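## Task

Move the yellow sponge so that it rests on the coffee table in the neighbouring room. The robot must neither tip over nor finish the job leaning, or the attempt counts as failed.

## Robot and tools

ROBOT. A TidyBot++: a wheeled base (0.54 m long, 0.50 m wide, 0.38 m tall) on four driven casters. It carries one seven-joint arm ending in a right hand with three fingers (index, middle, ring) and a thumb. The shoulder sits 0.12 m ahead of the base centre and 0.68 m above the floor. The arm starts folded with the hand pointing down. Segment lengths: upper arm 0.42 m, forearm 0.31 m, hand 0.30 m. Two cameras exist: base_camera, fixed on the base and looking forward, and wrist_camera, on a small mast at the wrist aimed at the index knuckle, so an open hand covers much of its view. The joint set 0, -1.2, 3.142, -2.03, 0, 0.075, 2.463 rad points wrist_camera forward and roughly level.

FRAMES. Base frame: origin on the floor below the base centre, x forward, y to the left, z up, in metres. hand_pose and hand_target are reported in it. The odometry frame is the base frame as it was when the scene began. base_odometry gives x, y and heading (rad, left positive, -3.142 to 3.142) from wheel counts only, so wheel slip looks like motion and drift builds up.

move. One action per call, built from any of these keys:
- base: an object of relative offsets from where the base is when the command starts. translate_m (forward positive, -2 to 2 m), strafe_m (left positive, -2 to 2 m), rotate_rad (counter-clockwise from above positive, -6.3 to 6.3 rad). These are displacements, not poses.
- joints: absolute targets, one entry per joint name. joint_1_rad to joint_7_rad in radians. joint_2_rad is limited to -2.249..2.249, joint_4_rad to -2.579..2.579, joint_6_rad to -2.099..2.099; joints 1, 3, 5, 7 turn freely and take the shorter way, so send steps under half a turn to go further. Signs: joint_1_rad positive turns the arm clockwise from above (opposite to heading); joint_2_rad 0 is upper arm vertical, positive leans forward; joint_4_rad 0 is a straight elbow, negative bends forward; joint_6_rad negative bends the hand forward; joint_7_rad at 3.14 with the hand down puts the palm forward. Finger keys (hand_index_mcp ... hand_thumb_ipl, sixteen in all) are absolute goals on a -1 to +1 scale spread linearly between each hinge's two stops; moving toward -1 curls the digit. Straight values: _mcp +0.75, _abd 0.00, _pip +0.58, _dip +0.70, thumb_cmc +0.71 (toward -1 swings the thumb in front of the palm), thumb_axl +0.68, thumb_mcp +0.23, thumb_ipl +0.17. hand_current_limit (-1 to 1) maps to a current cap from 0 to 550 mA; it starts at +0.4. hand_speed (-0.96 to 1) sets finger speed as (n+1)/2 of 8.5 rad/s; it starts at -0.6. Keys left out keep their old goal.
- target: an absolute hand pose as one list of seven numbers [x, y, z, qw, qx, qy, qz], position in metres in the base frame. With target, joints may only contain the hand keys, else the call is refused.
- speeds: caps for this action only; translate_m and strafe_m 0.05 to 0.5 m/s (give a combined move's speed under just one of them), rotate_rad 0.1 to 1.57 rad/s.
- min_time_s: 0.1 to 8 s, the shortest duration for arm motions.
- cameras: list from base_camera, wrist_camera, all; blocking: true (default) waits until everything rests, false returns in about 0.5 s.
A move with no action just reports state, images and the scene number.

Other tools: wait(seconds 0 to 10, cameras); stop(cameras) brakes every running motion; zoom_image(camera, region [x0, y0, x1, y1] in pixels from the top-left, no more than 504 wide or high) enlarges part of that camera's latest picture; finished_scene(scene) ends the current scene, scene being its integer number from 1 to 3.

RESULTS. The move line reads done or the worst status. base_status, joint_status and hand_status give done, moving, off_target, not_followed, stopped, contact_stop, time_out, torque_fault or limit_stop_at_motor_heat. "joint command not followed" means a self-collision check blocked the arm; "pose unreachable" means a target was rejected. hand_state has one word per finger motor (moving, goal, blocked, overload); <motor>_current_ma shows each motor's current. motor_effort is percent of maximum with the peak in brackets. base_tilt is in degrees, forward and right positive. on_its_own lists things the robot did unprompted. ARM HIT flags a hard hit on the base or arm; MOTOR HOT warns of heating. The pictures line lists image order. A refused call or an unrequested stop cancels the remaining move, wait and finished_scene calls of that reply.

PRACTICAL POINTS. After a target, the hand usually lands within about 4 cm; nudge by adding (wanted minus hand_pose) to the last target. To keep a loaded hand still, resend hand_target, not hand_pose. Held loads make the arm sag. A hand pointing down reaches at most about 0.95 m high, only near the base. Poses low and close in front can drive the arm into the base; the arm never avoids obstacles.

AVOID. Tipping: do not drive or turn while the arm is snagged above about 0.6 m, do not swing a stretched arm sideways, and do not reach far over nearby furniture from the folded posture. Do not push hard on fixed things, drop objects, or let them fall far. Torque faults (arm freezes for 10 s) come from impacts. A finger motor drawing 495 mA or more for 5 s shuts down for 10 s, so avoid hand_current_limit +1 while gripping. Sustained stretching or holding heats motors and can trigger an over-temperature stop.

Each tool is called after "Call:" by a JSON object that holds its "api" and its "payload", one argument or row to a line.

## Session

Call:
{"api": "move", "payload": {
  "cameras": ["all"]
}}

Scene clock: 0.00 s.
base_odometry: x=+0.000 y=+0.000 heading=+0.000
base_tilt: forward=+0.5 right=+0.2
base_status: not commanded
joint_positions: joint_1_rad=-0.018 joint_2_rad=-0.359 joint_3_rad=+3.095 joint_4_rad=-2.515 joint_5_rad=+0.034 joint_6_rad=-0.910 joint_7_rad=+3.185 hand_index_mcp=+0.753 hand_index_abd=+0.000 hand_index_pip=+0.577 hand_index_dip=+0.696 hand_middle_mcp=+0.753 hand_middle_abd=+0.000 hand_middle_pip=+0.577 hand_middle_dip=+0.696 hand_ring_mcp=+0.753 hand_ring_abd=+0.000 hand_ring_pip=+0.577 hand_ring_dip=+0.696 hand_thumb_cmc=+0.714 hand_thumb_axl=+0.677 hand_thumb_mcp=+0.223 hand_thumb_ipl=+0.168 hand_current_limit=+0.400 hand_speed=-0.600
joint_status: not commanded
hand_state: goal,goal,goal,goal,goal,goal,goal,goal,goal,goal,goal,goal,goal,goal,goal,goal
index_mcp_current_ma: 0
index_abd_current_ma: 0
index_pip_current_ma: 0
index_dip_current_ma: 0
middle_mcp_current_ma: 0
middle_abd_current_ma: 0
middle_pip_current_ma: 0
middle_dip_current_ma: 0
ring_mcp_current_ma: 0
ring_abd_current_ma: 0
ring_pip_current_ma: 0
ring_dip_current_ma: 0
thumb_cmc_current_ma: 0
thumb_axl_current_ma: 0
thumb_mcp_current_ma: -9
thumb_ipl_current_ma: 0
hand_goal_index_mcp: 0.754
hand_goal_index_abd: 0.000
hand_goal_index_pip: 0.576
hand_goal_index_dip: 0.696
hand_goal_middle_mcp: 0.754
hand_goal_middle_abd: 0.000
hand_goal_middle_pip: 0.576
hand_goal_middle_dip: 0.696
hand_goal_ring_mcp: 0.754
hand_goal_ring_abd: 0.000
hand_goal_ring_pip: 0.576
hand_goal_ring_dip: 0.696
hand_goal_thumb_cmc: 0.714
hand_goal_thumb_axl: 0.678
hand_goal_thumb_mcp: 0.226
hand_goal_thumb_ipl: 0.168
motor_effort: joint_1_rad=+0 joint_2_rad=-1 joint_3_rad=+0 joint_4_rad=+11 joint_5_rad=+0 joint_6_rad=+1 joint_7_rad=+0
hand_pose: x=+0.3428 y=-0.0114 z=+0.6088 quat_wxyz=(-0.042, -0.661, -0.749, -0.011) (m; base frame)
hand_target: x=+0.3428 y=-0.0114 z=+0.6088 quat_wxyz=(-0.042, -0.661, -0.749, -0.011) (m; base frame)
hand_status: not commanded
pictures: base_camera, wrist_camera
camera_calibration:
wrist_camera: T_world_to_cam=[[0.748302, -0.65356, 0.113595, -0.307691], [-0.53459, -0.492748, 0.686595, -0.284816], [-0.392757, -0.574507, -0.718111, 0.695706], [0, 0, 0, 1]] pos_world=[0.35123, 0.0582514, 0.730099]

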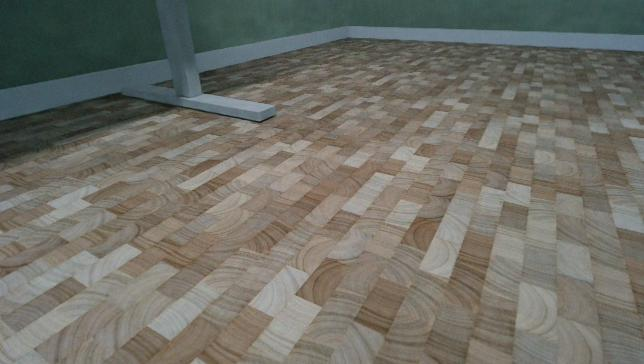

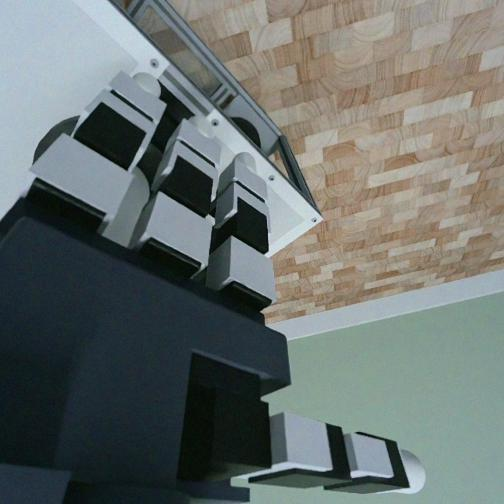

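Call:
{"api": "move", "payload": {
  "base": {"rotate_rad": 0.85},
  "joints": {"joint_1_rad": -0.35, "joint_2_rad": -1.2, "joint_3_rad": 3.142, "joint_4_rad": -2.03, "joint_5_rad": 0, "joint_6_rad": -0.3, "joint_7_rad": 2.463},
  "cameras": ["all"]
}}

Scene clock: 2.80 s.
move: done
base_odometry: x=+0.000 y=+0.000 heading=+0.850
base_tilt: forward=+0.4 right=+0.2
base_status: done
joint_positions: joint_1_rad=-0.335 joint_2_rad=-1.192 joint_3_rad=+3.129 joint_4_rad=-2.069 joint_5_rad=+0.034 joint_6_rad=-0.382 joint_7_rad=+2.523 hand_index_mcp=+0.759 hand_index_abd=+0.000 hand_index_pip=+0.577 hand_index_dip=+0.696 hand_middle_mcp=+0.760 hand_middle_abd=+0.000 hand_middle_pip=+0.577 hand_middle_dip=+0.696 hand_ring_mcp=+0.760 hand_ring_abd=+0.000 hand_ring_pip=+0.577 hand_ring_dip=+0.696 hand_thumb_cmc=+0.720 hand_thumb_axl=+0.677 hand_thumb_mcp=+0.225 hand_thumb_ipl=+0.168 hand_current_limit=+0.400 hand_speed=-0.600
joint_status: all done
hand_state: goal,goal,goal,goal,goal,goal,goal,goal,goal,goal,goal,goal,goal,goal,goal,goal
index_mcp_current_ma: 18
index_abd_current_ma: 0
index_pip_current_ma: 2
index_dip_current_ma: 0
middle_mcp_current_ma: 22
middle_abd_current_ma: 0
middle_pip_current_ma: 2
middle_dip_current_ma: 0
ring_mcp_current_ma: 19
ring_abd_current_ma: 0
ring_pip_current_ma: 2
ring_dip_current_ma: 0
thumb_cmc_current_ma: 18
thumb_axl_current_ma: -2
thumb_mcp_current_ma: -2
thumb_ipl_current_ma: -1
hand_goal_index_mcp: 0.754
hand_goal_index_abd: 0.000
hand_goal_index_pip: 0.576
hand_goal_index_dip: 0.696
hand_goal_middle_mcp: 0.754
hand_goal_middle_abd: 0.000
hand_goal_middle_pip: 0.576
hand_goal_middle_dip: 0.696
hand_goal_ring_mcp: 0.754
hand_goal_ring_abd: 0.000
hand_goal_ring_pip: 0.576
hand_goal_ring_dip: 0.696
hand_goal_thumb_cmc: 0.714
hand_goal_thumb_axl: 0.678
hand_goal_thumb_mcp: 0.226
hand_goal_thumb_ipl: 0.168
motor_effort: joint_1_rad=+0(2) joint_2_rad=+14(16) joint_3_rad=+0(2) joint_4_rad=+15(18) joint_5_rad=+1(2) joint_6_rad=+8(9) joint_7_rad=+0(1)
hand_pose: x=+0.2518 y=-0.0196 z=+1.1869 quat_wxyz=(-0.263, -0.464, -0.361, -0.765) (m; base frame)
hand_target: x=+0.2278 y=-0.0347 z=+1.2220 quat_wxyz=(-0.226, -0.436, -0.311, -0.814) (m; base frame)
hand_status: not commanded
pictures: base_camera, wrist_camera
camera_calibration:
wrist_camera: T_world_to_cam=[[0.249988, -0.959085, 0.132897, -0.214103], [-0.40401, -0.228058, -0.88587, 1.10426], [0.879933, 0.167765, -0.444492, 0.439773], [0, 0, 0, 1]] pos_world=[0.112685, -0.0272857, 1.20216]

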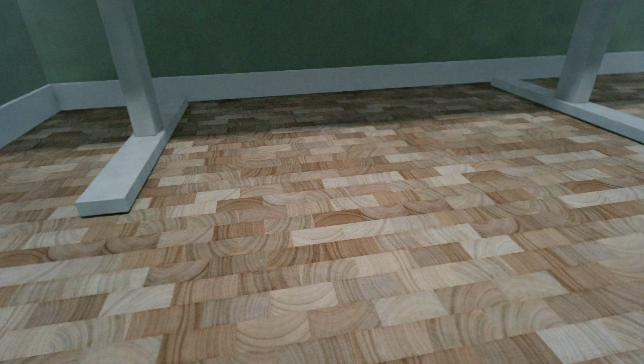

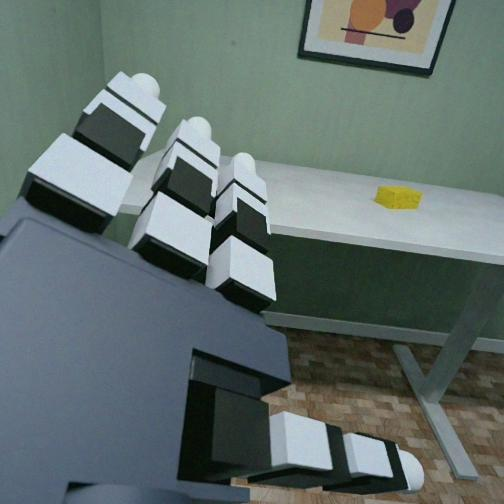

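Call:
{"api": "zoom_image", "payload": {
  "camera": "wrist_camera",
  "region": [360, 165, 440, 230]
}}

Scaled by 6.300 from the camera's 504x504 image, which has a finer 720x720 frame.

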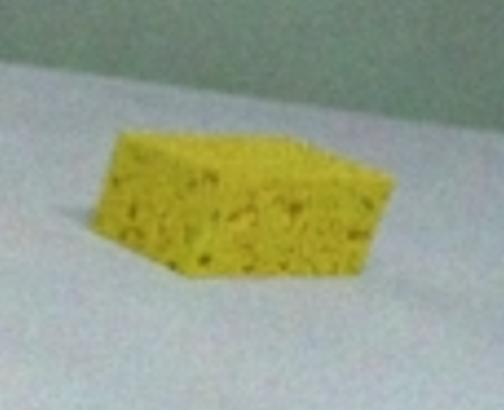

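Call:
{"api": "move", "payload": {
  "base": {"translate_m": 0.561, "strafe_m": -0.691, "rotate_rad": 0.215},
  "joints": {"joint_1_rad": -0.95, "joint_6_rad": -0.4},
  "cameras": ["all"]
}}

Call:
{"api": "zoom_image", "payload": {
  "camera": "wrist_camera",
  "region": [304, 180, 424, 300]
}}

Scene clock: 7.63 s.
move: done
base_odometry: x=+0.890 y=-0.035 heading=+1.065
base_tilt: forward=+0.5 right=+0.3
base_status: done
joint_positions: joint_1_rad=-0.941 joint_2_rad=-1.192 joint_3_rad=+3.136 joint_4_rad=-2.069 joint_5_rad=+0.034 joint_6_rad=-0.381 joint_7_rad=+2.521 hand_index_mcp=+0.760 hand_index_abd=+0.000 hand_index_pip=+0.577 hand_index_dip=+0.696 hand_middle_mcp=+0.761 hand_middle_abd=+0.000 hand_middle_pip=+0.577 hand_middle_dip=+0.696 hand_ring_mcp=+0.761 hand_ring_abd=+0.000 hand_ring_pip=+0.577 hand_ring_dip=+0.696 hand_thumb_cmc=+0.720 hand_thumb_axl=+0.677 hand_thumb_mcp=+0.225 hand_thumb_ipl=+0.168 hand_current_limit=+0.400 hand_speed=-0.600
joint_status: all done
hand_state: goal,goal,goal,goal,goal,goal,goal,goal,goal,goal,goal,goal,goal,goal,goal,goal
index_mcp_current_ma: 20
index_abd_current_ma: 0
index_pip_current_ma: 2
index_dip_current_ma: 0
middle_mcp_current_ma: 24
middle_abd_current_ma: 0
middle_pip_current_ma: 2
middle_dip_current_ma: 0
ring_mcp_current_ma: 22
ring_abd_current_ma: 0
ring_pip_current_ma: 2
ring_dip_current_ma: 0
thumb_cmc_current_ma: 18
thumb_axl_current_ma: -2
thumb_mcp_current_ma: -2
thumb_ipl_current_ma: -1
hand_goal_index_mcp: 0.754
hand_goal_index_abd: 0.000
hand_goal_index_pip: 0.576
hand_goal_index_dip: 0.696
hand_goal_middle_mcp: 0.754
hand_goal_middle_abd: 0.000
hand_goal_middle_pip: 0.576
hand_goal_middle_dip: 0.696
hand_goal_ring_mcp: 0.754
hand_goal_ring_abd: 0.000
hand_goal_ring_pip: 0.576
hand_goal_ring_dip: 0.696
hand_goal_thumb_cmc: 0.714
hand_goal_thumb_axl: 0.678
hand_goal_thumb_mcp: 0.226
hand_goal_thumb_ipl: 0.168
motor_effort: joint_1_rad=+1(3) joint_2_rad=+14(15) joint_3_rad=-1(2) joint_4_rad=+15(15) joint_5_rad=+1(1) joint_6_rad=+9(10) joint_7_rad=+0(1)
hand_pose: x=+0.2420 y=+0.0572 z=+1.1867 quat_wxyz=(-0.021, -0.338, -0.481, -0.809) (m; base frame)
hand_target: x=+0.2378 y=+0.0460 z=+1.1961 quat_wxyz=(+0.024, -0.349, -0.459, -0.816) (m; base frame)
hand_status: not commanded
pictures: base_camera, wrist_camera
camera_calibration:
wrist_camera: T_world_to_cam=[[0.751083, -0.648231, 0.125185, -0.267905], [-0.2082, -0.4125, -0.886846, 1.08197], [0.62652, 0.640032, -0.444784, 0.470057], [0, 0, 0, 1]] pos_world=[0.131985, -0.0282042, 1.20215]

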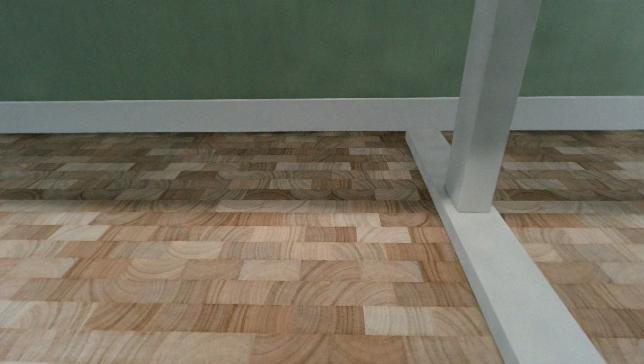

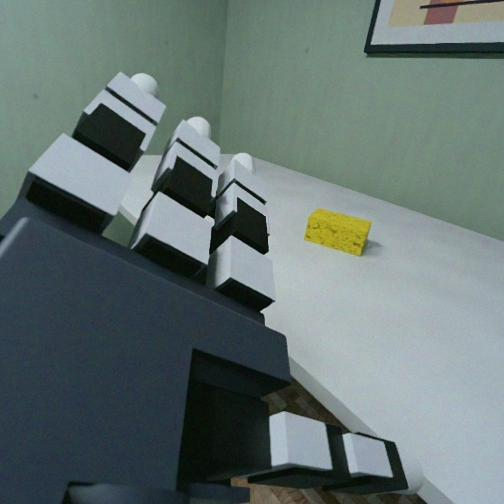

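Scaled by 4.200 from the camera's 504x504 image, which has a finer 720x720 frame.

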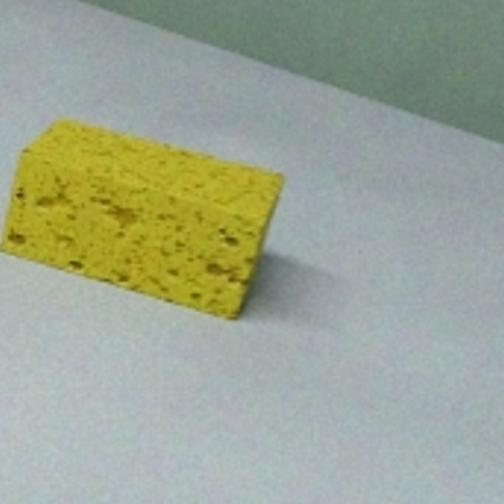

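Call:
{"api": "move", "payload": {
  "joints": {"joint_1_rad": -0.424, "joint_2_rad": 0.267, "joint_3_rad": 3.142, "joint_4_rad": -0.644, "joint_5_rad": 0, "joint_6_rad": -0.963, "joint_7_rad": -0.065, "hand_index_mcp": 0.479, "hand_middle_mcp": 0.479, "hand_ring_mcp": 0.479, "hand_index_pip": 0.358, "hand_middle_pip": 0.358, "hand_ring_pip": 0.358, "hand_index_dip": 0.478, "hand_middle_dip": 0.478, "hand_ring_dip": 0.478, "hand_thumb_cmc": -0.75},
  "min_time_s": 2.2,
  "cameras": ["wrist_camera"]
}}

Scene clock: 11.87 s.
move: done
base_odometry: x=+0.889 y=-0.035 heading=+1.065
base_tilt: forward=+0.5 right=+0.2
base_status: not commanded
joint_positions: joint_1_rad=-0.437 joint_2_rad=+0.264 joint_3_rad=+3.136 joint_4_rad=-0.690 joint_5_rad=+0.034 joint_6_rad=-0.878 joint_7_rad=-0.005 hand_index_mcp=+0.475 hand_index_abd=+0.001 hand_index_pip=+0.359 hand_index_dip=+0.481 hand_middle_mcp=+0.473 hand_middle_abd=+0.001 hand_middle_pip=+0.359 hand_middle_dip=+0.480 hand_ring_mcp=+0.474 hand_ring_abd=+0.001 hand_ring_pip=+0.359 hand_ring_dip=+0.481 hand_thumb_cmc=-0.744 hand_thumb_axl=+0.677 hand_thumb_mcp=+0.225 hand_thumb_ipl=+0.168 hand_current_limit=+0.400 hand_speed=-0.600
joint_status: all done
hand_state: goal,goal,goal,goal,goal,goal,goal,goal,goal,goal,goal,goal,goal,goal,goal,goal
index_mcp_current_ma: -18
index_abd_current_ma: 3
index_pip_current_ma: 3
index_dip_current_ma: 7
middle_mcp_current_ma: -22
middle_abd_current_ma: 2
middle_pip_current_ma: 3
middle_dip_current_ma: 7
ring_mcp_current_ma: -20
ring_abd_current_ma: 3
ring_pip_current_ma: 2
ring_dip_current_ma: 7
thumb_cmc_current_ma: 21
thumb_axl_current_ma: -2
thumb_mcp_current_ma: -2
thumb_ipl_current_ma: -1
hand_goal_index_mcp: 0.480
hand_goal_index_abd: 0.000
hand_goal_index_pip: 0.358
hand_goal_index_dip: 0.478
hand_goal_middle_mcp: 0.480
hand_goal_middle_abd: 0.000
hand_goal_middle_pip: 0.358
hand_goal_middle_dip: 0.478
hand_goal_ring_mcp: 0.480
hand_goal_ring_abd: 0.000
hand_goal_ring_pip: 0.358
hand_goal_ring_dip: 0.478
hand_goal_thumb_cmc: -0.750
hand_goal_thumb_axl: 0.678
hand_goal_thumb_mcp: 0.226
hand_goal_thumb_ipl: 0.168
motor_effort: joint_1_rad=+1(2) joint_2_rad=-24(26) joint_3_rad=+0(2) joint_4_rad=+15(17) joint_5_rad=+1(2) joint_6_rad=+8(10) joint_7_rad=+1(2)
hand_pose: x=+0.6876 y=+0.2849 z=+1.1095 quat_wxyz=(+0.506, -0.669, +0.425, -0.338) (m; base frame)
hand_target: x=+0.6741 y=+0.2827 z=+1.1108 quat_wxyz=(+0.508, -0.662, +0.459, -0.305) (m; base frame)
hand_status: not commanded
pictures: wrist_camera
camera_calibration:
wrist_camera: T_world_to_cam=[[-0.482181, 0.585236, -0.65192, 0.913453], [-0.688033, 0.207679, 0.695327, -0.401885], [0.542321, 0.783817, 0.302523, -0.801424], [0, 0, 0, 1]] pos_world=[0.598569, 0.177047, 1.11739]

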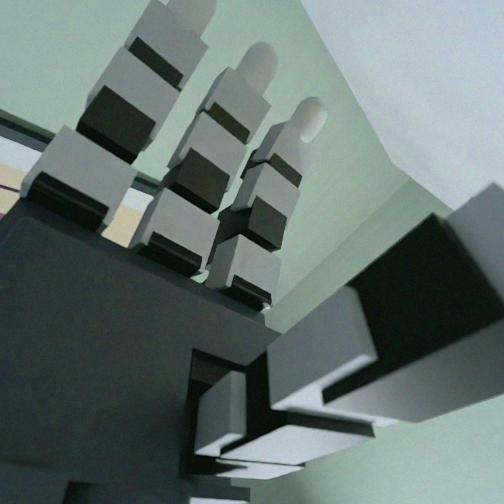

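Call:
{"api": "move", "payload": {
  "base": {"translate_m": -0.029, "strafe_m": 0.02},
  "speeds": {"strafe_m": 0.1}
}}

Call:
{"api": "move", "payload": {
  "joints": {"joint_1_rad": -0.424, "joint_2_rad": 0.13, "joint_3_rad": 3.142, "joint_4_rad": -1.147, "joint_5_rad": 0, "joint_6_rad": -0.474, "joint_7_rad": -0.065},
  "min_time_s": 1.5,
  "cameras": ["wrist_camera"]
}}

Scene clock: 13.17 s.
move: done
base_odometry: x=+0.858 y=-0.050 heading=+1.066
base_tilt: forward=+0.5 right=+0.3
base_status: done
joint_positions: joint_1_rad=-0.430 joint_2_rad=+0.265 joint_3_rad=+3.137 joint_4_rad=-0.688 joint_5_rad=+0.034 joint_6_rad=-0.879 joint_7_rad=-0.007 hand_index_mcp=+0.474 hand_index_abd=+0.001 hand_index_pip=+0.359 hand_index_dip=+0.481 hand_middle_mcp=+0.473 hand_middle_abd=+0.001 hand_middle_pip=+0.359 hand_middle_dip=+0.480 hand_ring_mcp=+0.474 hand_ring_abd=+0.001 hand_ring_pip=+0.359 hand_ring_dip=+0.481 hand_thumb_cmc=-0.745 hand_thumb_axl=+0.677 hand_thumb_mcp=+0.225 hand_thumb_ipl=+0.168 hand_current_limit=+0.400 hand_speed=-0.600
joint_status: not commanded
hand_state: goal,goal,goal,goal,goal,goal,goal,goal,goal,goal,goal,goal,goal,goal,goal,goal
index_mcp_current_ma: -19
index_abd_current_ma: 3
index_pip_current_ma: 2
index_dip_current_ma: 7
middle_mcp_current_ma: -23
middle_abd_current_ma: 2
middle_pip_current_ma: 2
middle_dip_current_ma: 7
ring_mcp_current_ma: -21
ring_abd_current_ma: 3
ring_pip_current_ma: 2
ring_dip_current_ma: 7
thumb_cmc_current_ma: 15
thumb_axl_current_ma: -2
thumb_mcp_current_ma: -2
thumb_ipl_current_ma: -1
hand_goal_index_mcp: 0.480
hand_goal_index_abd: 0.000
hand_goal_index_pip: 0.358
hand_goal_index_dip: 0.478
hand_goal_middle_mcp: 0.480
hand_goal_middle_abd: 0.000
hand_goal_middle_pip: 0.358
hand_goal_middle_dip: 0.478
hand_goal_ring_mcp: 0.480
hand_goal_ring_abd: 0.000
hand_goal_ring_pip: 0.358
hand_goal_ring_dip: 0.478
hand_goal_thumb_cmc: -0.750
hand_goal_thumb_axl: 0.678
hand_goal_thumb_mcp: 0.226
hand_goal_thumb_ipl: 0.168
motor_effort: joint_1_rad=+1(2) joint_2_rad=-24(26) joint_3_rad=+0(2) joint_4_rad=+15(16) joint_5_rad=+1(2) joint_6_rad=+9(9) joint_7_rad=+0(1)
hand_pose: x=+0.6899 y=+0.2804 z=+1.1097 quat_wxyz=(+0.505, -0.667, +0.429, -0.340) (m; base frame)
hand_target: x=+0.6741 y=+0.2827 z=+1.1108 quat_wxyz=(+0.508, -0.662, +0.459, -0.305) (m; base frame)
hand_status: not commanded
pictures: none

Scene clock: 15.27 s.
move: done
base_odometry: x=+0.858 y=-0.050 heading=+1.066
base_tilt: forward=+0.5 right=+0.2
base_status: not commanded
joint_positions: joint_1_rad=-0.430 joint_2_rad=+0.166 joint_3_rad=+3.137 joint_4_rad=-1.114 joint_5_rad=+0.034 joint_6_rad=-0.556 joint_7_rad=-0.007 hand_index_mcp=+0.474 hand_index_abd=+0.001 hand_index_pip=+0.359 hand_index_dip=+0.481 hand_middle_mcp=+0.473 hand_middle_abd=+0.001 hand_middle_pip=+0.359 hand_middle_dip=+0.480 hand_ring_mcp=+0.474 hand_ring_abd=+0.001 hand_ring_pip=+0.359 hand_ring_dip=+0.481 hand_thumb_cmc=-0.745 hand_thumb_axl=+0.677 hand_thumb_mcp=+0.225 hand_thumb_ipl=+0.168 hand_current_limit=+0.400 hand_speed=-0.600
joint_status: all done
hand_state: goal,goal,goal,goal,goal,goal,goal,goal,goal,goal,goal,goal,goal,goal,goal,goal
index_mcp_current_ma: -19
index_abd_current_ma: 3
index_pip_current_ma: 2
index_dip_current_ma: 7
middle_mcp_current_ma: -23
middle_abd_current_ma: 2
middle_pip_current_ma: 2
middle_dip_current_ma: 7
ring_mcp_current_ma: -21
ring_abd_current_ma: 3
ring_pip_current_ma: 2
ring_dip_current_ma: 7
thumb_cmc_current_ma: 15
thumb_axl_current_ma: -2
thumb_mcp_current_ma: -2
thumb_ipl_current_ma: -1
hand_goal_index_mcp: 0.480
hand_goal_index_abd: 0.000
hand_goal_index_pip: 0.358
hand_goal_index_dip: 0.478
hand_goal_middle_mcp: 0.480
hand_goal_middle_abd: 0.000
hand_goal_middle_pip: 0.358
hand_goal_middle_dip: 0.478
hand_goal_ring_mcp: 0.480
hand_goal_ring_abd: 0.000
hand_goal_ring_pip: 0.358
hand_goal_ring_dip: 0.478
hand_goal_thumb_cmc: -0.750
hand_goal_thumb_axl: 0.678
hand_goal_thumb_mcp: 0.226
hand_goal_thumb_ipl: 0.168
motor_effort: joint_1_rad=+1(2) joint_2_rad=-22(24) joint_3_rad=-1(2) joint_4_rad=+17(18) joint_5_rad=+1(2) joint_6_rad=+8(9) joint_7_rad=+1(1)
hand_pose: x=+0.6923 y=+0.2839 z=+1.0254 quat_wxyz=(+0.504, -0.671, +0.425, -0.338) (m; base frame)
hand_target: x=+0.6876 y=+0.2888 z=+1.0540 quat_wxyz=(+0.549, -0.631, +0.437, -0.330) (m; base frame)
hand_status: not commanded
pictures: wrist_camera
camera_calibration:
wrist_camera: T_world_to_cam=[[-0.484344, 0.581629, -0.653543, 0.865726], [-0.686525, 0.21037, 0.696009, -0.342523], [0.542304, 0.785781, 0.297411, -0.773014], [0, 0, 0, 1]] pos_world=[0.603368, 0.175946, 1.03409]

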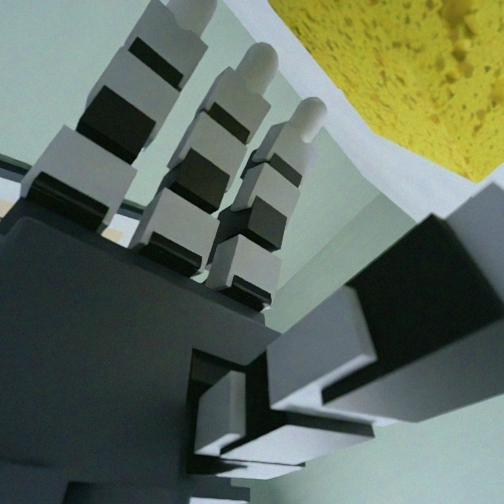

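Call:
{"api": "move", "payload": {
  "joints": {"joint_1_rad": -0.424, "joint_2_rad": 0.104, "joint_3_rad": 3.142, "joint_4_rad": -1.283, "joint_5_rad": 0, "joint_6_rad": -0.361, "joint_7_rad": -0.065},
  "min_time_s": 1.2,
  "cameras": ["wrist_camera"]
}}

Scene clock: 17.13 s.
move: done
base_odometry: x=+0.858 y=-0.050 heading=+1.066
base_tilt: forward=+0.5 right=+0.2
base_status: not commanded
joint_positions: joint_1_rad=-0.430 joint_2_rad=+0.140 joint_3_rad=+3.137 joint_4_rad=-1.250 joint_5_rad=+0.034 joint_6_rad=-0.443 joint_7_rad=-0.007 hand_index_mcp=+0.474 hand_index_abd=+0.001 hand_index_pip=+0.359 hand_index_dip=+0.481 hand_middle_mcp=+0.473 hand_middle_abd=+0.001 hand_middle_pip=+0.359 hand_middle_dip=+0.480 hand_ring_mcp=+0.474 hand_ring_abd=+0.001 hand_ring_pip=+0.359 hand_ring_dip=+0.481 hand_thumb_cmc=-0.745 hand_thumb_axl=+0.677 hand_thumb_mcp=+0.225 hand_thumb_ipl=+0.168 hand_current_limit=+0.400 hand_speed=-0.600
joint_status: all done
hand_state: goal,goal,goal,goal,goal,goal,goal,goal,goal,goal,goal,goal,goal,goal,goal,goal
index_mcp_current_ma: -19
index_abd_current_ma: 3
index_pip_current_ma: 2
index_dip_current_ma: 7
middle_mcp_current_ma: -23
middle_abd_current_ma: 2
middle_pip_current_ma: 2
middle_dip_current_ma: 7
ring_mcp_current_ma: -21
ring_abd_current_ma: 3
ring_pip_current_ma: 2
ring_dip_current_ma: 7
thumb_cmc_current_ma: 15
thumb_axl_current_ma: -2
thumb_mcp_current_ma: -2
thumb_ipl_current_ma: -1
hand_goal_index_mcp: 0.480
hand_goal_index_abd: 0.000
hand_goal_index_pip: 0.358
hand_goal_index_dip: 0.478
hand_goal_middle_mcp: 0.480
hand_goal_middle_abd: 0.000
hand_goal_middle_pip: 0.358
hand_goal_middle_dip: 0.478
hand_goal_ring_mcp: 0.480
hand_goal_ring_abd: 0.000
hand_goal_ring_pip: 0.358
hand_goal_ring_dip: 0.478
hand_goal_thumb_cmc: -0.750
hand_goal_thumb_axl: 0.678
hand_goal_thumb_mcp: 0.226
hand_goal_thumb_ipl: 0.168
motor_effort: joint_1_rad=+0(2) joint_2_rad=-22(23) joint_3_rad=+0(1) joint_4_rad=+18(19) joint_5_rad=+1(2) joint_6_rad=+8(9) joint_7_rad=+0(2)
hand_pose: x=+0.6897 y=+0.2838 z=+0.9942 quat_wxyz=(+0.506, -0.671, +0.423, -0.338) (m; base frame)
hand_target: x=+0.6855 y=+0.2879 z=+1.0226 quat_wxyz=(+0.550, -0.630, +0.437, -0.331) (m; base frame)
hand_status: not commanded
pictures: wrist_camera
camera_calibration:
wrist_camera: T_world_to_cam=[[-0.484503, 0.579972, -0.654896, 0.846107], [-0.689477, 0.207586, 0.693923, -0.317645], [0.538403, 0.787744, 0.299302, -0.761943], [0, 0, 0, 1]] pos_world=[0.601165, 0.175436, 1.00258]

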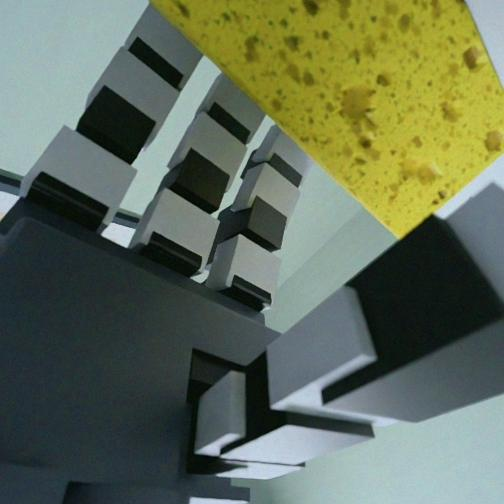

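Call:
{"api": "move", "payload": {
  "joints": {"hand_index_mcp": 0.25, "hand_middle_mcp": 0.25, "hand_ring_mcp": 0.25, "hand_index_pip": 0.19, "hand_middle_pip": 0.19, "hand_ring_pip": 0.19, "hand_index_dip": 0.38, "hand_middle_dip": 0.38, "hand_ring_dip": 0.38, "hand_thumb_mcp": -0.02, "hand_thumb_ipl": -0.07},
  "cameras": ["wrist_camera"]
}}

Scene clock: 17.90 s.
move: off_target
base_odometry: x=+0.858 y=-0.050 heading=+1.066
base_tilt: forward=+0.5 right=+0.2
base_status: not commanded
joint_positions: joint_1_rad=-0.430 joint_2_rad=+0.139 joint_3_rad=+3.137 joint_4_rad=-1.251 joint_5_rad=+0.034 joint_6_rad=-0.441 joint_7_rad=-0.007 hand_index_mcp=+0.257 hand_index_abd=+0.001 hand_index_pip=+0.199 hand_index_dip=+0.384 hand_middle_mcp=+0.255 hand_middle_abd=+0.001 hand_middle_pip=+0.196 hand_middle_dip=+0.383 hand_ring_mcp=+0.252 hand_ring_abd=+0.001 hand_ring_pip=+0.194 hand_ring_dip=+0.383 hand_thumb_cmc=-0.746 hand_thumb_axl=+0.678 hand_thumb_mcp=+0.018 hand_thumb_ipl=-0.046 hand_current_limit=+0.400 hand_speed=-0.600
joint_status: hand_thumb_mcp off_target (ended at +0.018, target -0.020); hand_thumb_ipl off_target (ended at -0.046, target -0.070); the others done
hand_state: goal,goal,goal,goal,goal,goal,goal,goal,goal,goal,goal,goal,goal,goal,blocked,blocked
index_mcp_current_ma: 23
index_abd_current_ma: 2
index_pip_current_ma: 30
index_dip_current_ma: 13
middle_mcp_current_ma: 15
middle_abd_current_ma: 3
middle_pip_current_ma: 19
middle_dip_current_ma: 8
ring_mcp_current_ma: 4
ring_abd_current_ma: 3
ring_pip_current_ma: 11
ring_dip_current_ma: 9
thumb_cmc_current_ma: 13
thumb_axl_current_ma: 0
thumb_mcp_current_ma: 195
thumb_ipl_current_ma: 125
hand_goal_index_mcp: 0.250
hand_goal_index_abd: 0.000
hand_goal_index_pip: 0.190
hand_goal_index_dip: 0.380
hand_goal_middle_mcp: 0.250
hand_goal_middle_abd: 0.000
hand_goal_middle_pip: 0.190
hand_goal_middle_dip: 0.380
hand_goal_ring_mcp: 0.250
hand_goal_ring_abd: 0.000
hand_goal_ring_pip: 0.190
hand_goal_ring_dip: 0.380
hand_goal_thumb_cmc: -0.750
hand_goal_thumb_axl: 0.678
hand_goal_thumb_mcp: -0.020
hand_goal_thumb_ipl: -0.070
motor_effort: joint_1_rad=+1(1) joint_2_rad=-22(22) joint_3_rad=-1(1) joint_4_rad=+18(18) joint_5_rad=+1(1) joint_6_rad=+8(9) joint_7_rad=+0(1)
hand_pose: x=+0.6897 y=+0.2838 z=+0.9951 quat_wxyz=(+0.507, -0.671, +0.422, -0.339) (m; base frame)
hand_target: x=+0.6855 y=+0.2879 z=+1.0226 quat_wxyz=(+0.550, -0.630, +0.437, -0.331) (m; base frame)
hand_status: not commanded
pictures: wrist_camera
camera_calibration:
wrist_camera: T_world_to_cam=[[-0.482993, 0.580701, -0.655366, 0.845808], [-0.691143, 0.206716, 0.692524, -0.315452], [0.537624, 0.787436, 0.301505, -0.763857], [0, 0, 0, 1]] pos_world=[0.601165, 0.175536, 1.00308]

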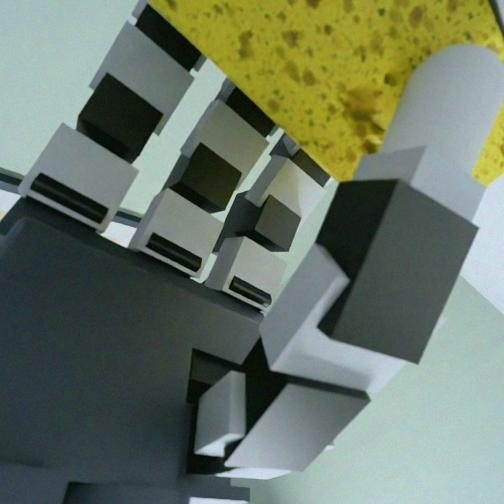

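Call:
{"api": "move", "payload": {
  "joints": {"hand_current_limit": 0.7, "hand_index_mcp": 0.195, "hand_middle_mcp": 0.19, "hand_ring_mcp": 0.185, "hand_index_pip": 0.15, "hand_middle_pip": 0.15, "hand_ring_pip": 0.15, "hand_index_dip": 0.35, "hand_middle_dip": 0.35, "hand_ring_dip": 0.35, "hand_thumb_mcp": -0.06, "hand_thumb_ipl": -0.1}
}}

Call:
{"api": "move", "payload": {
  "joints": {"joint_1_rad": -0.424, "joint_2_rad": 0.17, "joint_3_rad": 3.142, "joint_4_rad": -1.07, "joint_5_rad": 0, "joint_6_rad": -0.675, "joint_7_rad": -0.065},
  "min_time_s": 1.6,
  "cameras": ["wrist_camera"]
}}

Scene clock: 18.50 s.
move: off_target
base_odometry: x=+0.858 y=-0.050 heading=+1.066
base_tilt: forward=+0.5 right=+0.2
base_status: not commanded
joint_positions: joint_1_rad=-0.430 joint_2_rad=+0.139 joint_3_rad=+3.137 joint_4_rad=-1.251 joint_5_rad=+0.034 joint_6_rad=-0.441 joint_7_rad=-0.007 hand_index_mcp=+0.251 hand_index_abd=+0.000 hand_index_pip=+0.196 hand_index_dip=+0.378 hand_middle_mcp=+0.247 hand_middle_abd=+0.001 hand_middle_pip=+0.190 hand_middle_dip=+0.374 hand_ring_mcp=+0.239 hand_ring_abd=+0.001 hand_ring_pip=+0.186 hand_ring_dip=+0.373 hand_thumb_cmc=-0.739 hand_thumb_axl=+0.681 hand_thumb_mcp=+0.018 hand_thumb_ipl=-0.053 hand_current_limit=+0.700 hand_speed=-0.600
joint_status: hand_index_mcp off_target (ended at +0.251, target +0.195); hand_index_pip off_target (ended at +0.196, target +0.150); hand_index_dip off_target (ended at +0.378, target +0.350); hand_middle_mcp off_target (ended at +0.247, target +0.190); hand_middle_pip off_target (ended at +0.190, target +0.150); hand_middle_dip off_target (ended at +0.374, target +0.350); hand_ring_mcp off_target (ended at +0.239, target +0.185); hand_ring_pip off_target (ended at +0.186, target +0.150); hand_ring_dip off_target (ended at +0.373, target +0.350); hand_thumb_mcp off_target (ended at +0.018, target -0.060); hand_thumb_ipl off_target (ended at -0.053, target -0.100); the others done
hand_state: blocked,goal,blocked,blocked,blocked,goal,blocked,blocked,blocked,goal,blocked,blocked,goal,goal,blocked,blocked
index_mcp_current_ma: 236
index_abd_current_ma: 0
index_pip_current_ma: 181
index_dip_current_ma: 104
middle_mcp_current_ma: 248
middle_abd_current_ma: 3
middle_pip_current_ma: 155
middle_dip_current_ma: 87
ring_mcp_current_ma: 228
ring_abd_current_ma: 1
ring_pip_current_ma: 138
ring_dip_current_ma: 86
thumb_cmc_current_ma: 37
thumb_axl_current_ma: 9
thumb_mcp_current_ma: 438
thumb_ipl_current_ma: 257
hand_goal_index_mcp: 0.196
hand_goal_index_abd: 0.000
hand_goal_index_pip: 0.150
hand_goal_index_dip: 0.350
hand_goal_middle_mcp: 0.190
hand_goal_middle_abd: 0.000
hand_goal_middle_pip: 0.150
hand_goal_middle_dip: 0.350
hand_goal_ring_mcp: 0.186
hand_goal_ring_abd: 0.000
hand_goal_ring_pip: 0.150
hand_goal_ring_dip: 0.350
hand_goal_thumb_cmc: -0.750
hand_goal_thumb_axl: 0.678
hand_goal_thumb_mcp: -0.060
hand_goal_thumb_ipl: -0.100
motor_effort: joint_1_rad=+1(1) joint_2_rad=-22(22) joint_3_rad=+0(1) joint_4_rad=+17(18) joint_5_rad=+1(1) joint_6_rad=+8(9) joint_7_rad=+0(1)
hand_pose: x=+0.6898 y=+0.2838 z=+0.9951 quat_wxyz=(+0.507, -0.671, +0.422, -0.339) (m; base frame)
hand_target: x=+0.6855 y=+0.2879 z=+1.0226 quat_wxyz=(+0.550, -0.630, +0.437, -0.331) (m; base frame)
hand_status: not commanded
pictures: none

Scene clock: 20.40 s.
move: done
base_odometry: x=+0.858 y=-0.050 heading=+1.066
base_tilt: forward=+0.5 right=+0.2
base_status: not commanded
joint_positions: joint_1_rad=-0.430 joint_2_rad=+0.153 joint_3_rad=+3.137 joint_4_rad=-1.118 joint_5_rad=+0.034 joint_6_rad=-0.591 joint_7_rad=-0.007 hand_index_mcp=+0.251 hand_index_abd=+0.000 hand_index_pip=+0.196 hand_index_dip=+0.378 hand_middle_mcp=+0.247 hand_middle_abd=+0.001 hand_middle_pip=+0.190 hand_middle_dip=+0.374 hand_ring_mcp=+0.239 hand_ring_abd=+0.001 hand_ring_pip=+0.186 hand_ring_dip=+0.373 hand_thumb_cmc=-0.739 hand_thumb_axl=+0.681 hand_thumb_mcp=+0.018 hand_thumb_ipl=-0.053 hand_current_limit=+0.700 hand_speed=-0.600
joint_status: all done
hand_state: blocked,goal,blocked,blocked,blocked,goal,blocked,blocked,blocked,goal,blocked,blocked,goal,goal,blocked,blocked
index_mcp_current_ma: 236
index_abd_current_ma: 0
index_pip_current_ma: 181
index_dip_current_ma: 104
middle_mcp_current_ma: 248
middle_abd_current_ma: 3
middle_pip_current_ma: 155
middle_dip_current_ma: 87
ring_mcp_current_ma: 228
ring_abd_current_ma: 1
ring_pip_current_ma: 138
ring_dip_current_ma: 86
thumb_cmc_current_ma: 37
thumb_axl_current_ma: 9
thumb_mcp_current_ma: 439
thumb_ipl_current_ma: 257
hand_goal_index_mcp: 0.196
hand_goal_index_abd: 0.000
hand_goal_index_pip: 0.150
hand_goal_index_dip: 0.350
hand_goal_middle_mcp: 0.190
hand_goal_middle_abd: 0.000
hand_goal_middle_pip: 0.150
hand_goal_middle_dip: 0.350
hand_goal_ring_mcp: 0.186
hand_goal_ring_abd: 0.000
hand_goal_ring_pip: 0.150
hand_goal_ring_dip: 0.350
hand_goal_thumb_cmc: -0.750
hand_goal_thumb_axl: 0.678
hand_goal_thumb_mcp: -0.060
hand_goal_thumb_ipl: -0.100
motor_effort: joint_1_rad=+1(2) joint_2_rad=-22(23) joint_3_rad=-1(3) joint_4_rad=+17(19) joint_5_rad=+1(2) joint_6_rad=+8(10) joint_7_rad=+0(2)
hand_pose: x=+0.6827 y=+0.2793 z=+1.0220 quat_wxyz=(+0.496, -0.678, +0.429, -0.333) (m; base frame)
hand_target: x=+0.6758 y=+0.2835 z=+1.0184 quat_wxyz=(+0.493, -0.672, +0.466, -0.296) (m; base frame)
hand_status: not commanded
pictures: wrist_camera
camera_calibration:
wrist_camera: T_world_to_cam=[[-0.499211, 0.575283, -0.647949, 0.867719], [-0.669466, 0.218664, 0.70993, -0.373959], [0.550094, 0.788185, 0.275974, -0.747241], [0, 0, 0, 1]] pos_world=[0.593875, 0.171551, 1.03394]

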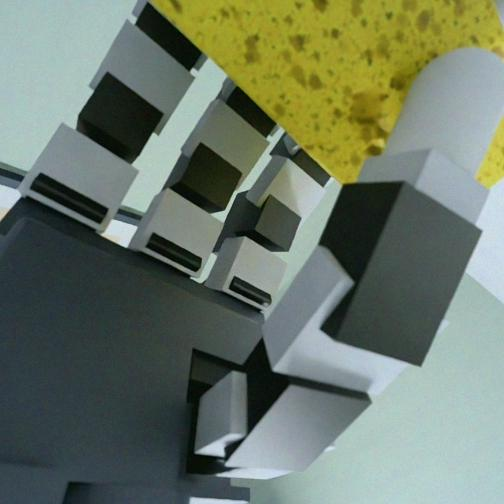

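Call:
{"api": "move", "payload": {
  "base": {"translate_m": -0.4},
  "speeds": {"translate_m": 0.35},
  "joints": {"joint_1_rad": 0, "joint_2_rad": -1.346, "joint_3_rad": 3.142, "joint_4_rad": -1.815, "joint_5_rad": 0, "joint_6_rad": -1.444, "joint_7_rad": -0.065},
  "min_time_s": 2.2
}}

Scene clock: 23.93 s.
move: done
base_odometry: x=+0.664 y=-0.401 heading=+1.066
base_tilt: forward=+0.5 right=+0.3
base_status: done
joint_positions: joint_1_rad=-0.014 joint_2_rad=-1.335 joint_3_rad=+3.137 joint_4_rad=-1.785 joint_5_rad=+0.034 joint_6_rad=-1.358 joint_7_rad=-0.007 hand_index_mcp=+0.251 hand_index_abd=+0.000 hand_index_pip=+0.196 hand_index_dip=+0.378 hand_middle_mcp=+0.246 hand_middle_abd=+0.001 hand_middle_pip=+0.190 hand_middle_dip=+0.374 hand_ring_mcp=+0.237 hand_ring_abd=+0.001 hand_ring_pip=+0.186 hand_ring_dip=+0.373 hand_thumb_cmc=-0.738 hand_thumb_axl=+0.681 hand_thumb_mcp=+0.019 hand_thumb_ipl=-0.053 hand_current_limit=+0.700 hand_speed=-0.600
joint_status: all done
hand_state: blocked,goal,blocked,blocked,blocked,goal,blocked,blocked,blocked,goal,blocked,blocked,goal,goal,blocked,blocked
index_mcp_current_ma: 236
index_abd_current_ma: -1
index_pip_current_ma: 181
index_dip_current_ma: 104
middle_mcp_current_ma: 244
middle_abd_current_ma: 3
middle_pip_current_ma: 155
middle_dip_current_ma: 87
ring_mcp_current_ma: 219
ring_abd_current_ma: 1
ring_pip_current_ma: 138
ring_dip_current_ma: 86
thumb_cmc_current_ma: 40
thumb_axl_current_ma: 11
thumb_mcp_current_ma: 444
thumb_ipl_current_ma: 257
hand_goal_index_mcp: 0.196
hand_goal_index_abd: 0.000
hand_goal_index_pip: 0.150
hand_goal_index_dip: 0.350
hand_goal_middle_mcp: 0.190
hand_goal_middle_abd: 0.000
hand_goal_middle_pip: 0.150
hand_goal_middle_dip: 0.350
hand_goal_ring_mcp: 0.186
hand_goal_ring_abd: 0.000
hand_goal_ring_pip: 0.150
hand_goal_ring_dip: 0.350
hand_goal_thumb_cmc: -0.750
hand_goal_thumb_axl: 0.678
hand_goal_thumb_mcp: -0.060
hand_goal_thumb_ipl: -0.100
motor_effort: joint_1_rad=+0(2) joint_2_rad=+20(27) joint_3_rad=+0(2) joint_4_rad=+10(19) joint_5_rad=+1(2) joint_6_rad=+10(10) joint_7_rad=+0(1)
hand_pose: x=+0.1200 y=+0.0149 z=+0.9095 quat_wxyz=(+0.430, -0.554, +0.558, -0.445) (m; base frame)
hand_target: x=+0.1069 y=+0.0295 z=+0.8764 quat_wxyz=(+0.421, -0.559, +0.596, -0.394) (m; base frame)
hand_status: not commanded
pictures: none

Call:
{"api": "move", "payload": {
  "base": {"translate_m": 0.27, "strafe_m": -0.99, "rotate_rad": 3.14},
  "cameras": ["base_camera", "wrist_camera"]
}}

Scene clock: 28.30 s.
move: done
base_odometry: x=+1.662 y=-0.644 heading=-2.078
base_tilt: forward=+0.4 right=+0.2
base_status: done
joint_positions: joint_1_rad=-0.001 joint_2_rad=-1.335 joint_3_rad=+3.137 joint_4_rad=-1.786 joint_5_rad=+0.034 joint_6_rad=-1.361 joint_7_rad=-0.007 hand_index_mcp=+0.251 hand_index_abd=+0.000 hand_index_pip=+0.196 hand_index_dip=+0.378 hand_middle_mcp=+0.246 hand_middle_abd=+0.001 hand_middle_pip=+0.190 hand_middle_dip=+0.374 hand_ring_mcp=+0.237 hand_ring_abd=+0.001 hand_ring_pip=+0.186 hand_ring_dip=+0.373 hand_thumb_cmc=-0.738 hand_thumb_axl=+0.681 hand_thumb_mcp=+0.019 hand_thumb_ipl=-0.053 hand_current_limit=+0.700 hand_speed=-0.600
joint_status: not commanded
hand_state: blocked,goal,blocked,blocked,blocked,goal,blocked,blocked,blocked,goal,blocked,blocked,goal,goal,blocked,blocked
index_mcp_current_ma: 236
index_abd_current_ma: -1
index_pip_current_ma: 181
index_dip_current_ma: 104
middle_mcp_current_ma: 244
middle_abd_current_ma: 3
middle_pip_current_ma: 155
middle_dip_current_ma: 87
ring_mcp_current_ma: 219
ring_abd_current_ma: 1
ring_pip_current_ma: 138
ring_dip_current_ma: 86
thumb_cmc_current_ma: 42
thumb_axl_current_ma: 11
thumb_mcp_current_ma: 444
thumb_ipl_current_ma: 257
hand_goal_index_mcp: 0.196
hand_goal_index_abd: 0.000
hand_goal_index_pip: 0.150
hand_goal_index_dip: 0.350
hand_goal_middle_mcp: 0.190
hand_goal_middle_abd: 0.000
hand_goal_middle_pip: 0.150
hand_goal_middle_dip: 0.350
hand_goal_ring_mcp: 0.186
hand_goal_ring_abd: 0.000
hand_goal_ring_pip: 0.150
hand_goal_ring_dip: 0.350
hand_goal_thumb_cmc: -0.750
hand_goal_thumb_axl: 0.678
hand_goal_thumb_mcp: -0.060
hand_goal_thumb_ipl: -0.100
motor_effort: joint_1_rad=+1(2) joint_2_rad=+20(20) joint_3_rad=+1(2) joint_4_rad=+11(11) joint_5_rad=+1(2) joint_6_rad=+8(10) joint_7_rad=+1(1)
hand_pose: x=+0.1198 y=+0.0149 z=+0.9083 quat_wxyz=(+0.426, -0.550, +0.562, -0.446) (m; base frame)
hand_target: x=+0.1069 y=+0.0295 z=+0.8764 quat_wxyz=(+0.421, -0.559, +0.596, -0.394) (m; base frame)
hand_status: not commanded
pictures: base_camera, wrist_camera
camera_calibration:
wrist_camera: T_world_to_cam=[[-0.164561, 0.743164, -0.648557, 0.623086], [-0.54228, 0.481071, 0.688842, -0.612246], [0.823925, 0.465056, 0.323837, -0.269331], [0, 0, 0, 1]] pos_world=[-0.00756393, -0.0432672, 0.913067]

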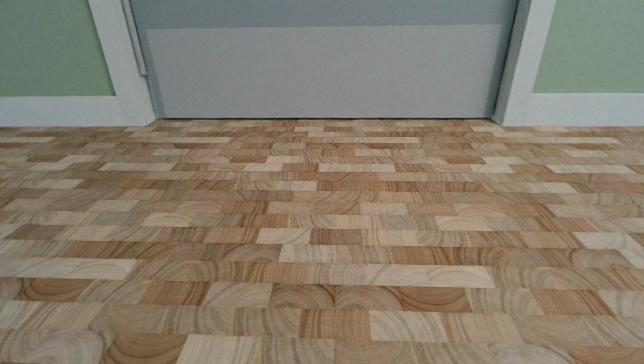

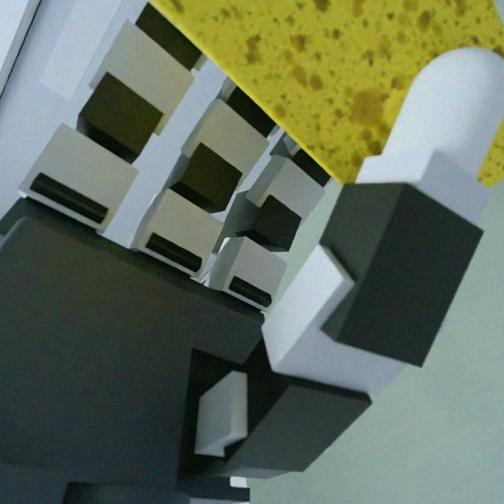

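Call:
{"api": "move", "payload": {
  "base": {"translate_m": 0.85, "strafe_m": -0.075, "rotate_rad": -0.035},
  "speeds": {"translate_m": 0.35},
  "cameras": ["base_camera"]
}}

Call:
{"api": "move", "payload": {
  "base": {"translate_m": 0.28},
  "speeds": {"translate_m": 0.1},
  "cameras": ["base_camera"]
}}

Scene clock: 32.03 s.
move: done
base_odometry: x=+1.183 y=-1.350 heading=-2.113
base_tilt: forward=+0.5 right=+0.2
base_status: done
joint_positions: joint_1_rad=+0.000 joint_2_rad=-1.338 joint_3_rad=+3.137 joint_4_rad=-1.791 joint_5_rad=+0.034 joint_6_rad=-1.362 joint_7_rad=-0.008 hand_index_mcp=+0.251 hand_index_abd=-0.001 hand_index_pip=+0.196 hand_index_dip=+0.378 hand_middle_mcp=+0.246 hand_middle_abd=+0.001 hand_middle_pip=+0.190 hand_middle_dip=+0.374 hand_ring_mcp=+0.237 hand_ring_abd=+0.001 hand_ring_pip=+0.186 hand_ring_dip=+0.373 hand_thumb_cmc=-0.738 hand_thumb_axl=+0.681 hand_thumb_mcp=+0.019 hand_thumb_ipl=-0.053 hand_current_limit=+0.700 hand_speed=-0.600
joint_status: not commanded
hand_state: blocked,goal,blocked,blocked,blocked,goal,blocked,blocked,blocked,goal,blocked,blocked,goal,goal,blocked,blocked
index_mcp_current_ma: 236
index_abd_current_ma: -1
index_pip_current_ma: 181
index_dip_current_ma: 104
middle_mcp_current_ma: 244
middle_abd_current_ma: 3
middle_pip_current_ma: 155
middle_dip_current_ma: 87
ring_mcp_current_ma: 218
ring_abd_current_ma: 1
ring_pip_current_ma: 138
ring_dip_current_ma: 86
thumb_cmc_current_ma: 42
thumb_axl_current_ma: 11
thumb_mcp_current_ma: 444
thumb_ipl_current_ma: 257
hand_goal_index_mcp: 0.196
hand_goal_index_abd: 0.000
hand_goal_index_pip: 0.150
hand_goal_index_dip: 0.350
hand_goal_middle_mcp: 0.190
hand_goal_middle_abd: 0.000
hand_goal_middle_pip: 0.150
hand_goal_middle_dip: 0.350
hand_goal_ring_mcp: 0.186
hand_goal_ring_abd: 0.000
hand_goal_ring_pip: 0.150
hand_goal_ring_dip: 0.350
hand_goal_thumb_cmc: -0.750
hand_goal_thumb_axl: 0.678
hand_goal_thumb_mcp: -0.060
hand_goal_thumb_ipl: -0.100
motor_effort: joint_1_rad=+1(1) joint_2_rad=+20(21) joint_3_rad=+0(1) joint_4_rad=+11(11) joint_5_rad=+1(1) joint_6_rad=+8(9) joint_7_rad=+0(1)
hand_pose: x=+0.1197 y=+0.0149 z=+0.9058 quat_wxyz=(+0.425, -0.551, +0.563, -0.445) (m; base frame)
hand_target: x=+0.1069 y=+0.0295 z=+0.8764 quat_wxyz=(+0.421, -0.559, +0.596, -0.394) (m; base frame)
hand_status: not commanded
pictures: base_camera

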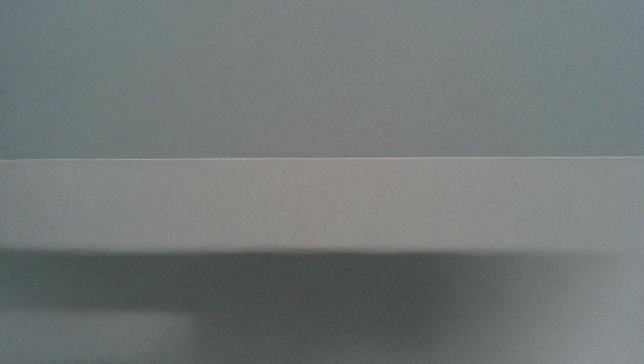

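Scene clock: 35.43 s.
move: done
base_odometry: x=+1.039 y=-1.590 heading=-2.113
base_tilt: forward=+0.5 right=+0.2
base_status: done
joint_positions: joint_1_rad=+0.000 joint_2_rad=-1.341 joint_3_rad=+3.137 joint_4_rad=-1.793 joint_5_rad=+0.034 joint_6_rad=-1.363 joint_7_rad=-0.008 hand_index_mcp=+0.251 hand_index_abd=-0.001 hand_index_pip=+0.196 hand_index_dip=+0.378 hand_middle_mcp=+0.246 hand_middle_abd=+0.001 hand_middle_pip=+0.190 hand_middle_dip=+0.374 hand_ring_mcp=+0.237 hand_ring_abd=+0.001 hand_ring_pip=+0.186 hand_ring_dip=+0.373 hand_thumb_cmc=-0.738 hand_thumb_axl=+0.681 hand_thumb_mcp=+0.019 hand_thumb_ipl=-0.053 hand_current_limit=+0.700 hand_speed=-0.600
joint_status: not commanded
hand_state: blocked,goal,blocked,blocked,blocked,goal,blocked,blocked,blocked,goal,blocked,blocked,goal,goal,blocked,blocked
index_mcp_current_ma: 236
index_abd_current_ma: -1
index_pip_current_ma: 181
index_dip_current_ma: 104
middle_mcp_current_ma: 244
middle_abd_current_ma: 3
middle_pip_current_ma: 155
middle_dip_current_ma: 87
ring_mcp_current_ma: 217
ring_abd_current_ma: 1
ring_pip_current_ma: 138
ring_dip_current_ma: 86
thumb_cmc_current_ma: 42
thumb_axl_current_ma: 11
thumb_mcp_current_ma: 444
thumb_ipl_current_ma: 257
hand_goal_index_mcp: 0.196
hand_goal_index_abd: 0.000
hand_goal_index_pip: 0.150
hand_goal_index_dip: 0.350
hand_goal_middle_mcp: 0.190
hand_goal_middle_abd: 0.000
hand_goal_middle_pip: 0.150
hand_goal_middle_dip: 0.350
hand_goal_ring_mcp: 0.186
hand_goal_ring_abd: 0.000
hand_goal_ring_pip: 0.150
hand_goal_ring_dip: 0.350
hand_goal_thumb_cmc: -0.750
hand_goal_thumb_axl: 0.678
hand_goal_thumb_mcp: -0.060
hand_goal_thumb_ipl: -0.100
motor_effort: joint_1_rad=+1(2) joint_2_rad=+19(23) joint_3_rad=+1(1) joint_4_rad=+11(12) joint_5_rad=+1(1) joint_6_rad=+9(10) joint_7_rad=+0(1)
hand_pose: x=+0.1191 y=+0.0149 z=+0.9048 quat_wxyz=(+0.425, -0.551, +0.563, -0.446) (m; base frame)
hand_target: x=+0.1069 y=+0.0295 z=+0.8764 quat_wxyz=(+0.421, -0.559, +0.596, -0.394) (m; base frame)
hand_status: not commanded
pictures: base_camera

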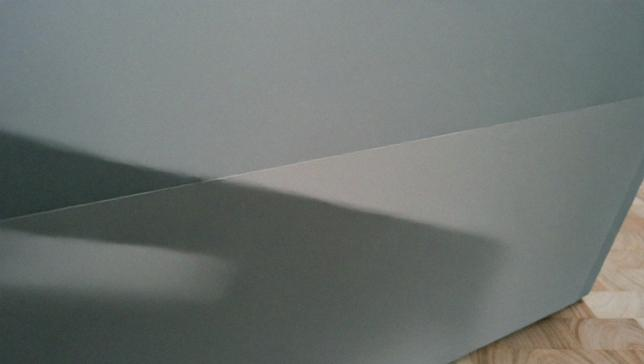

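Call:
{"api": "move", "payload": {
  "base": {"translate_m": 1.25},
  "speeds": {"translate_m": 0.18},
  "cameras": ["base_camera"]
}}

Call:
{"api": "move", "payload": {
  "base": {"rotate_rad": -1.4},
  "cameras": ["base_camera", "wrist_camera"]
}}

Scene clock: 43.63 s.
move: done
base_odometry: x=+0.393 y=-2.661 heading=-2.113
base_tilt: forward=+0.5 right=+0.2
base_status: done
joint_positions: joint_1_rad=+0.000 joint_2_rad=-1.343 joint_3_rad=+3.138 joint_4_rad=-1.794 joint_5_rad=+0.034 joint_6_rad=-1.363 joint_7_rad=-0.008 hand_index_mcp=+0.251 hand_index_abd=-0.001 hand_index_pip=+0.196 hand_index_dip=+0.378 hand_middle_mcp=+0.246 hand_middle_abd=+0.001 hand_middle_pip=+0.190 hand_middle_dip=+0.374 hand_ring_mcp=+0.237 hand_ring_abd=+0.000 hand_ring_pip=+0.186 hand_ring_dip=+0.373 hand_thumb_cmc=-0.738 hand_thumb_axl=+0.681 hand_thumb_mcp=+0.019 hand_thumb_ipl=-0.053 hand_current_limit=+0.700 hand_speed=-0.600
joint_status: not commanded
hand_state: blocked,goal,blocked,blocked,blocked,goal,blocked,blocked,blocked,goal,blocked,blocked,goal,goal,blocked,blocked
index_mcp_current_ma: 236
index_abd_current_ma: -2
index_pip_current_ma: 181
index_dip_current_ma: 104
middle_mcp_current_ma: 244
middle_abd_current_ma: 2
middle_pip_current_ma: 155
middle_dip_current_ma: 87
ring_mcp_current_ma: 217
ring_abd_current_ma: 0
ring_pip_current_ma: 138
ring_dip_current_ma: 86
thumb_cmc_current_ma: 43
thumb_axl_current_ma: 12
thumb_mcp_current_ma: 444
thumb_ipl_current_ma: 257
hand_goal_index_mcp: 0.196
hand_goal_index_abd: 0.000
hand_goal_index_pip: 0.150
hand_goal_index_dip: 0.350
hand_goal_middle_mcp: 0.190
hand_goal_middle_abd: 0.000
hand_goal_middle_pip: 0.150
hand_goal_middle_dip: 0.350
hand_goal_ring_mcp: 0.186
hand_goal_ring_abd: 0.000
hand_goal_ring_pip: 0.150
hand_goal_ring_dip: 0.350
hand_goal_thumb_cmc: -0.750
hand_goal_thumb_axl: 0.678
hand_goal_thumb_mcp: -0.060
hand_goal_thumb_ipl: -0.100
motor_effort: joint_1_rad=+1(2) joint_2_rad=+19(21) joint_3_rad=+0(2) joint_4_rad=+11(12) joint_5_rad=+1(1) joint_6_rad=+9(10) joint_7_rad=+0(2)
hand_pose: x=+0.1187 y=+0.0148 z=+0.9044 quat_wxyz=(+0.426, -0.551, +0.563, -0.446) (m; base frame)
hand_target: x=+0.1069 y=+0.0295 z=+0.8764 quat_wxyz=(+0.421, -0.559, +0.596, -0.394) (m; base frame)
hand_status: not commanded
pictures: base_camera

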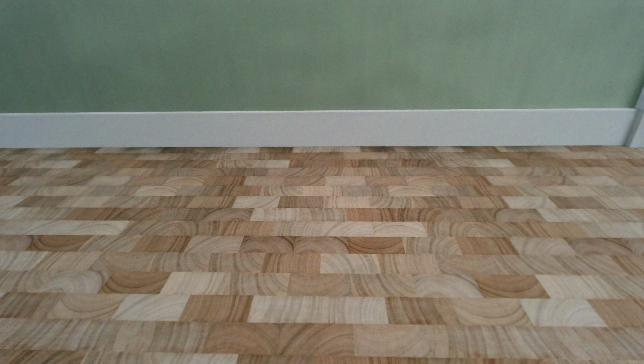

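Scene clock: 46.00 s.
move: done
base_odometry: x=+0.393 y=-2.661 heading=+2.770
base_tilt: forward=+0.5 right=+0.3
base_status: done
joint_positions: joint_1_rad=+0.000 joint_2_rad=-1.344 joint_3_rad=+3.138 joint_4_rad=-1.796 joint_5_rad=+0.034 joint_6_rad=-1.365 joint_7_rad=-0.008 hand_index_mcp=+0.250 hand_index_abd=-0.001 hand_index_pip=+0.196 hand_index_dip=+0.378 hand_middle_mcp=+0.245 hand_middle_abd=+0.001 hand_middle_pip=+0.190 hand_middle_dip=+0.374 hand_ring_mcp=+0.234 hand_ring_abd=+0.000 hand_ring_pip=+0.186 hand_ring_dip=+0.373 hand_thumb_cmc=-0.737 hand_thumb_axl=+0.682 hand_thumb_mcp=+0.020 hand_thumb_ipl=-0.053 hand_current_limit=+0.700 hand_speed=-0.600
joint_status: not commanded
hand_state: blocked,goal,blocked,blocked,blocked,goal,blocked,blocked,blocked,goal,blocked,blocked,goal,goal,blocked,blocked
index_mcp_current_ma: 235
index_abd_current_ma: -3
index_pip_current_ma: 181
index_dip_current_ma: 104
middle_mcp_current_ma: 237
middle_abd_current_ma: 1
middle_pip_current_ma: 155
middle_dip_current_ma: 87
ring_mcp_current_ma: 206
ring_abd_current_ma: 0
ring_pip_current_ma: 138
ring_dip_current_ma: 86
thumb_cmc_current_ma: 46
thumb_axl_current_ma: 13
thumb_mcp_current_ma: 450
thumb_ipl_current_ma: 257
hand_goal_index_mcp: 0.196
hand_goal_index_abd: 0.000
hand_goal_index_pip: 0.150
hand_goal_index_dip: 0.350
hand_goal_middle_mcp: 0.190
hand_goal_middle_abd: 0.000
hand_goal_middle_pip: 0.150
hand_goal_middle_dip: 0.350
hand_goal_ring_mcp: 0.186
hand_goal_ring_abd: 0.000
hand_goal_ring_pip: 0.150
hand_goal_ring_dip: 0.350
hand_goal_thumb_cmc: -0.750
hand_goal_thumb_axl: 0.678
hand_goal_thumb_mcp: -0.060
hand_goal_thumb_ipl: -0.100
motor_effort: joint_1_rad=+1(3) joint_2_rad=+20(26) joint_3_rad=+0(3) joint_4_rad=+11(15) joint_5_rad=+1(2) joint_6_rad=+10(10) joint_7_rad=+0(1)
hand_pose: x=+0.1184 y=+0.0147 z=+0.9032 quat_wxyz=(+0.425, -0.551, +0.564, -0.445) (m; base frame)
hand_target: x=+0.1069 y=+0.0295 z=+0.8764 quat_wxyz=(+0.421, -0.559, +0.596, -0.394) (m; base frame)
hand_status: not commanded
pictures: base_camera, wrist_camera
camera_calibration:
wrist_camera: T_world_to_cam=[[-0.166383, 0.744419, -0.646651, 0.618168], [-0.538564, 0.480732, 0.691986, -0.612735], [0.825993, 0.463398, 0.320932, -0.264027], [0, 0, 0, 1]] pos_world=[-0.00906075, -0.0432648, 0.908478]

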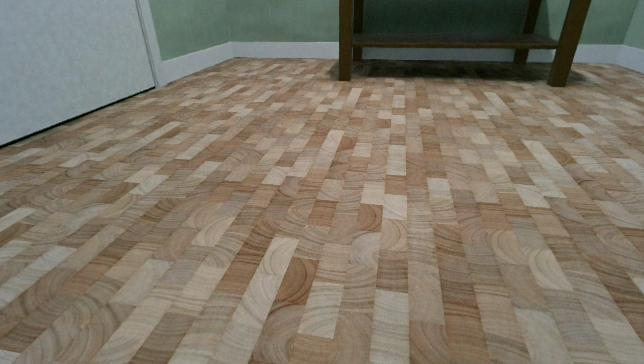

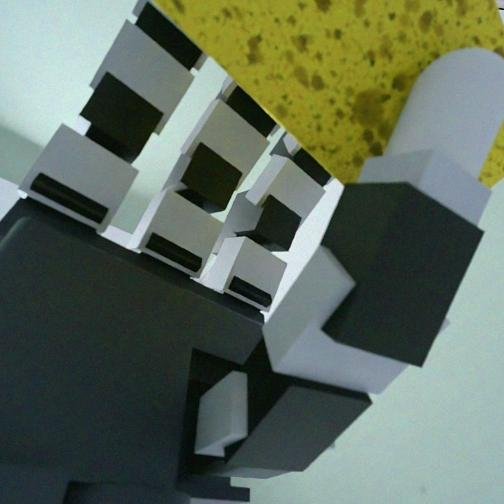

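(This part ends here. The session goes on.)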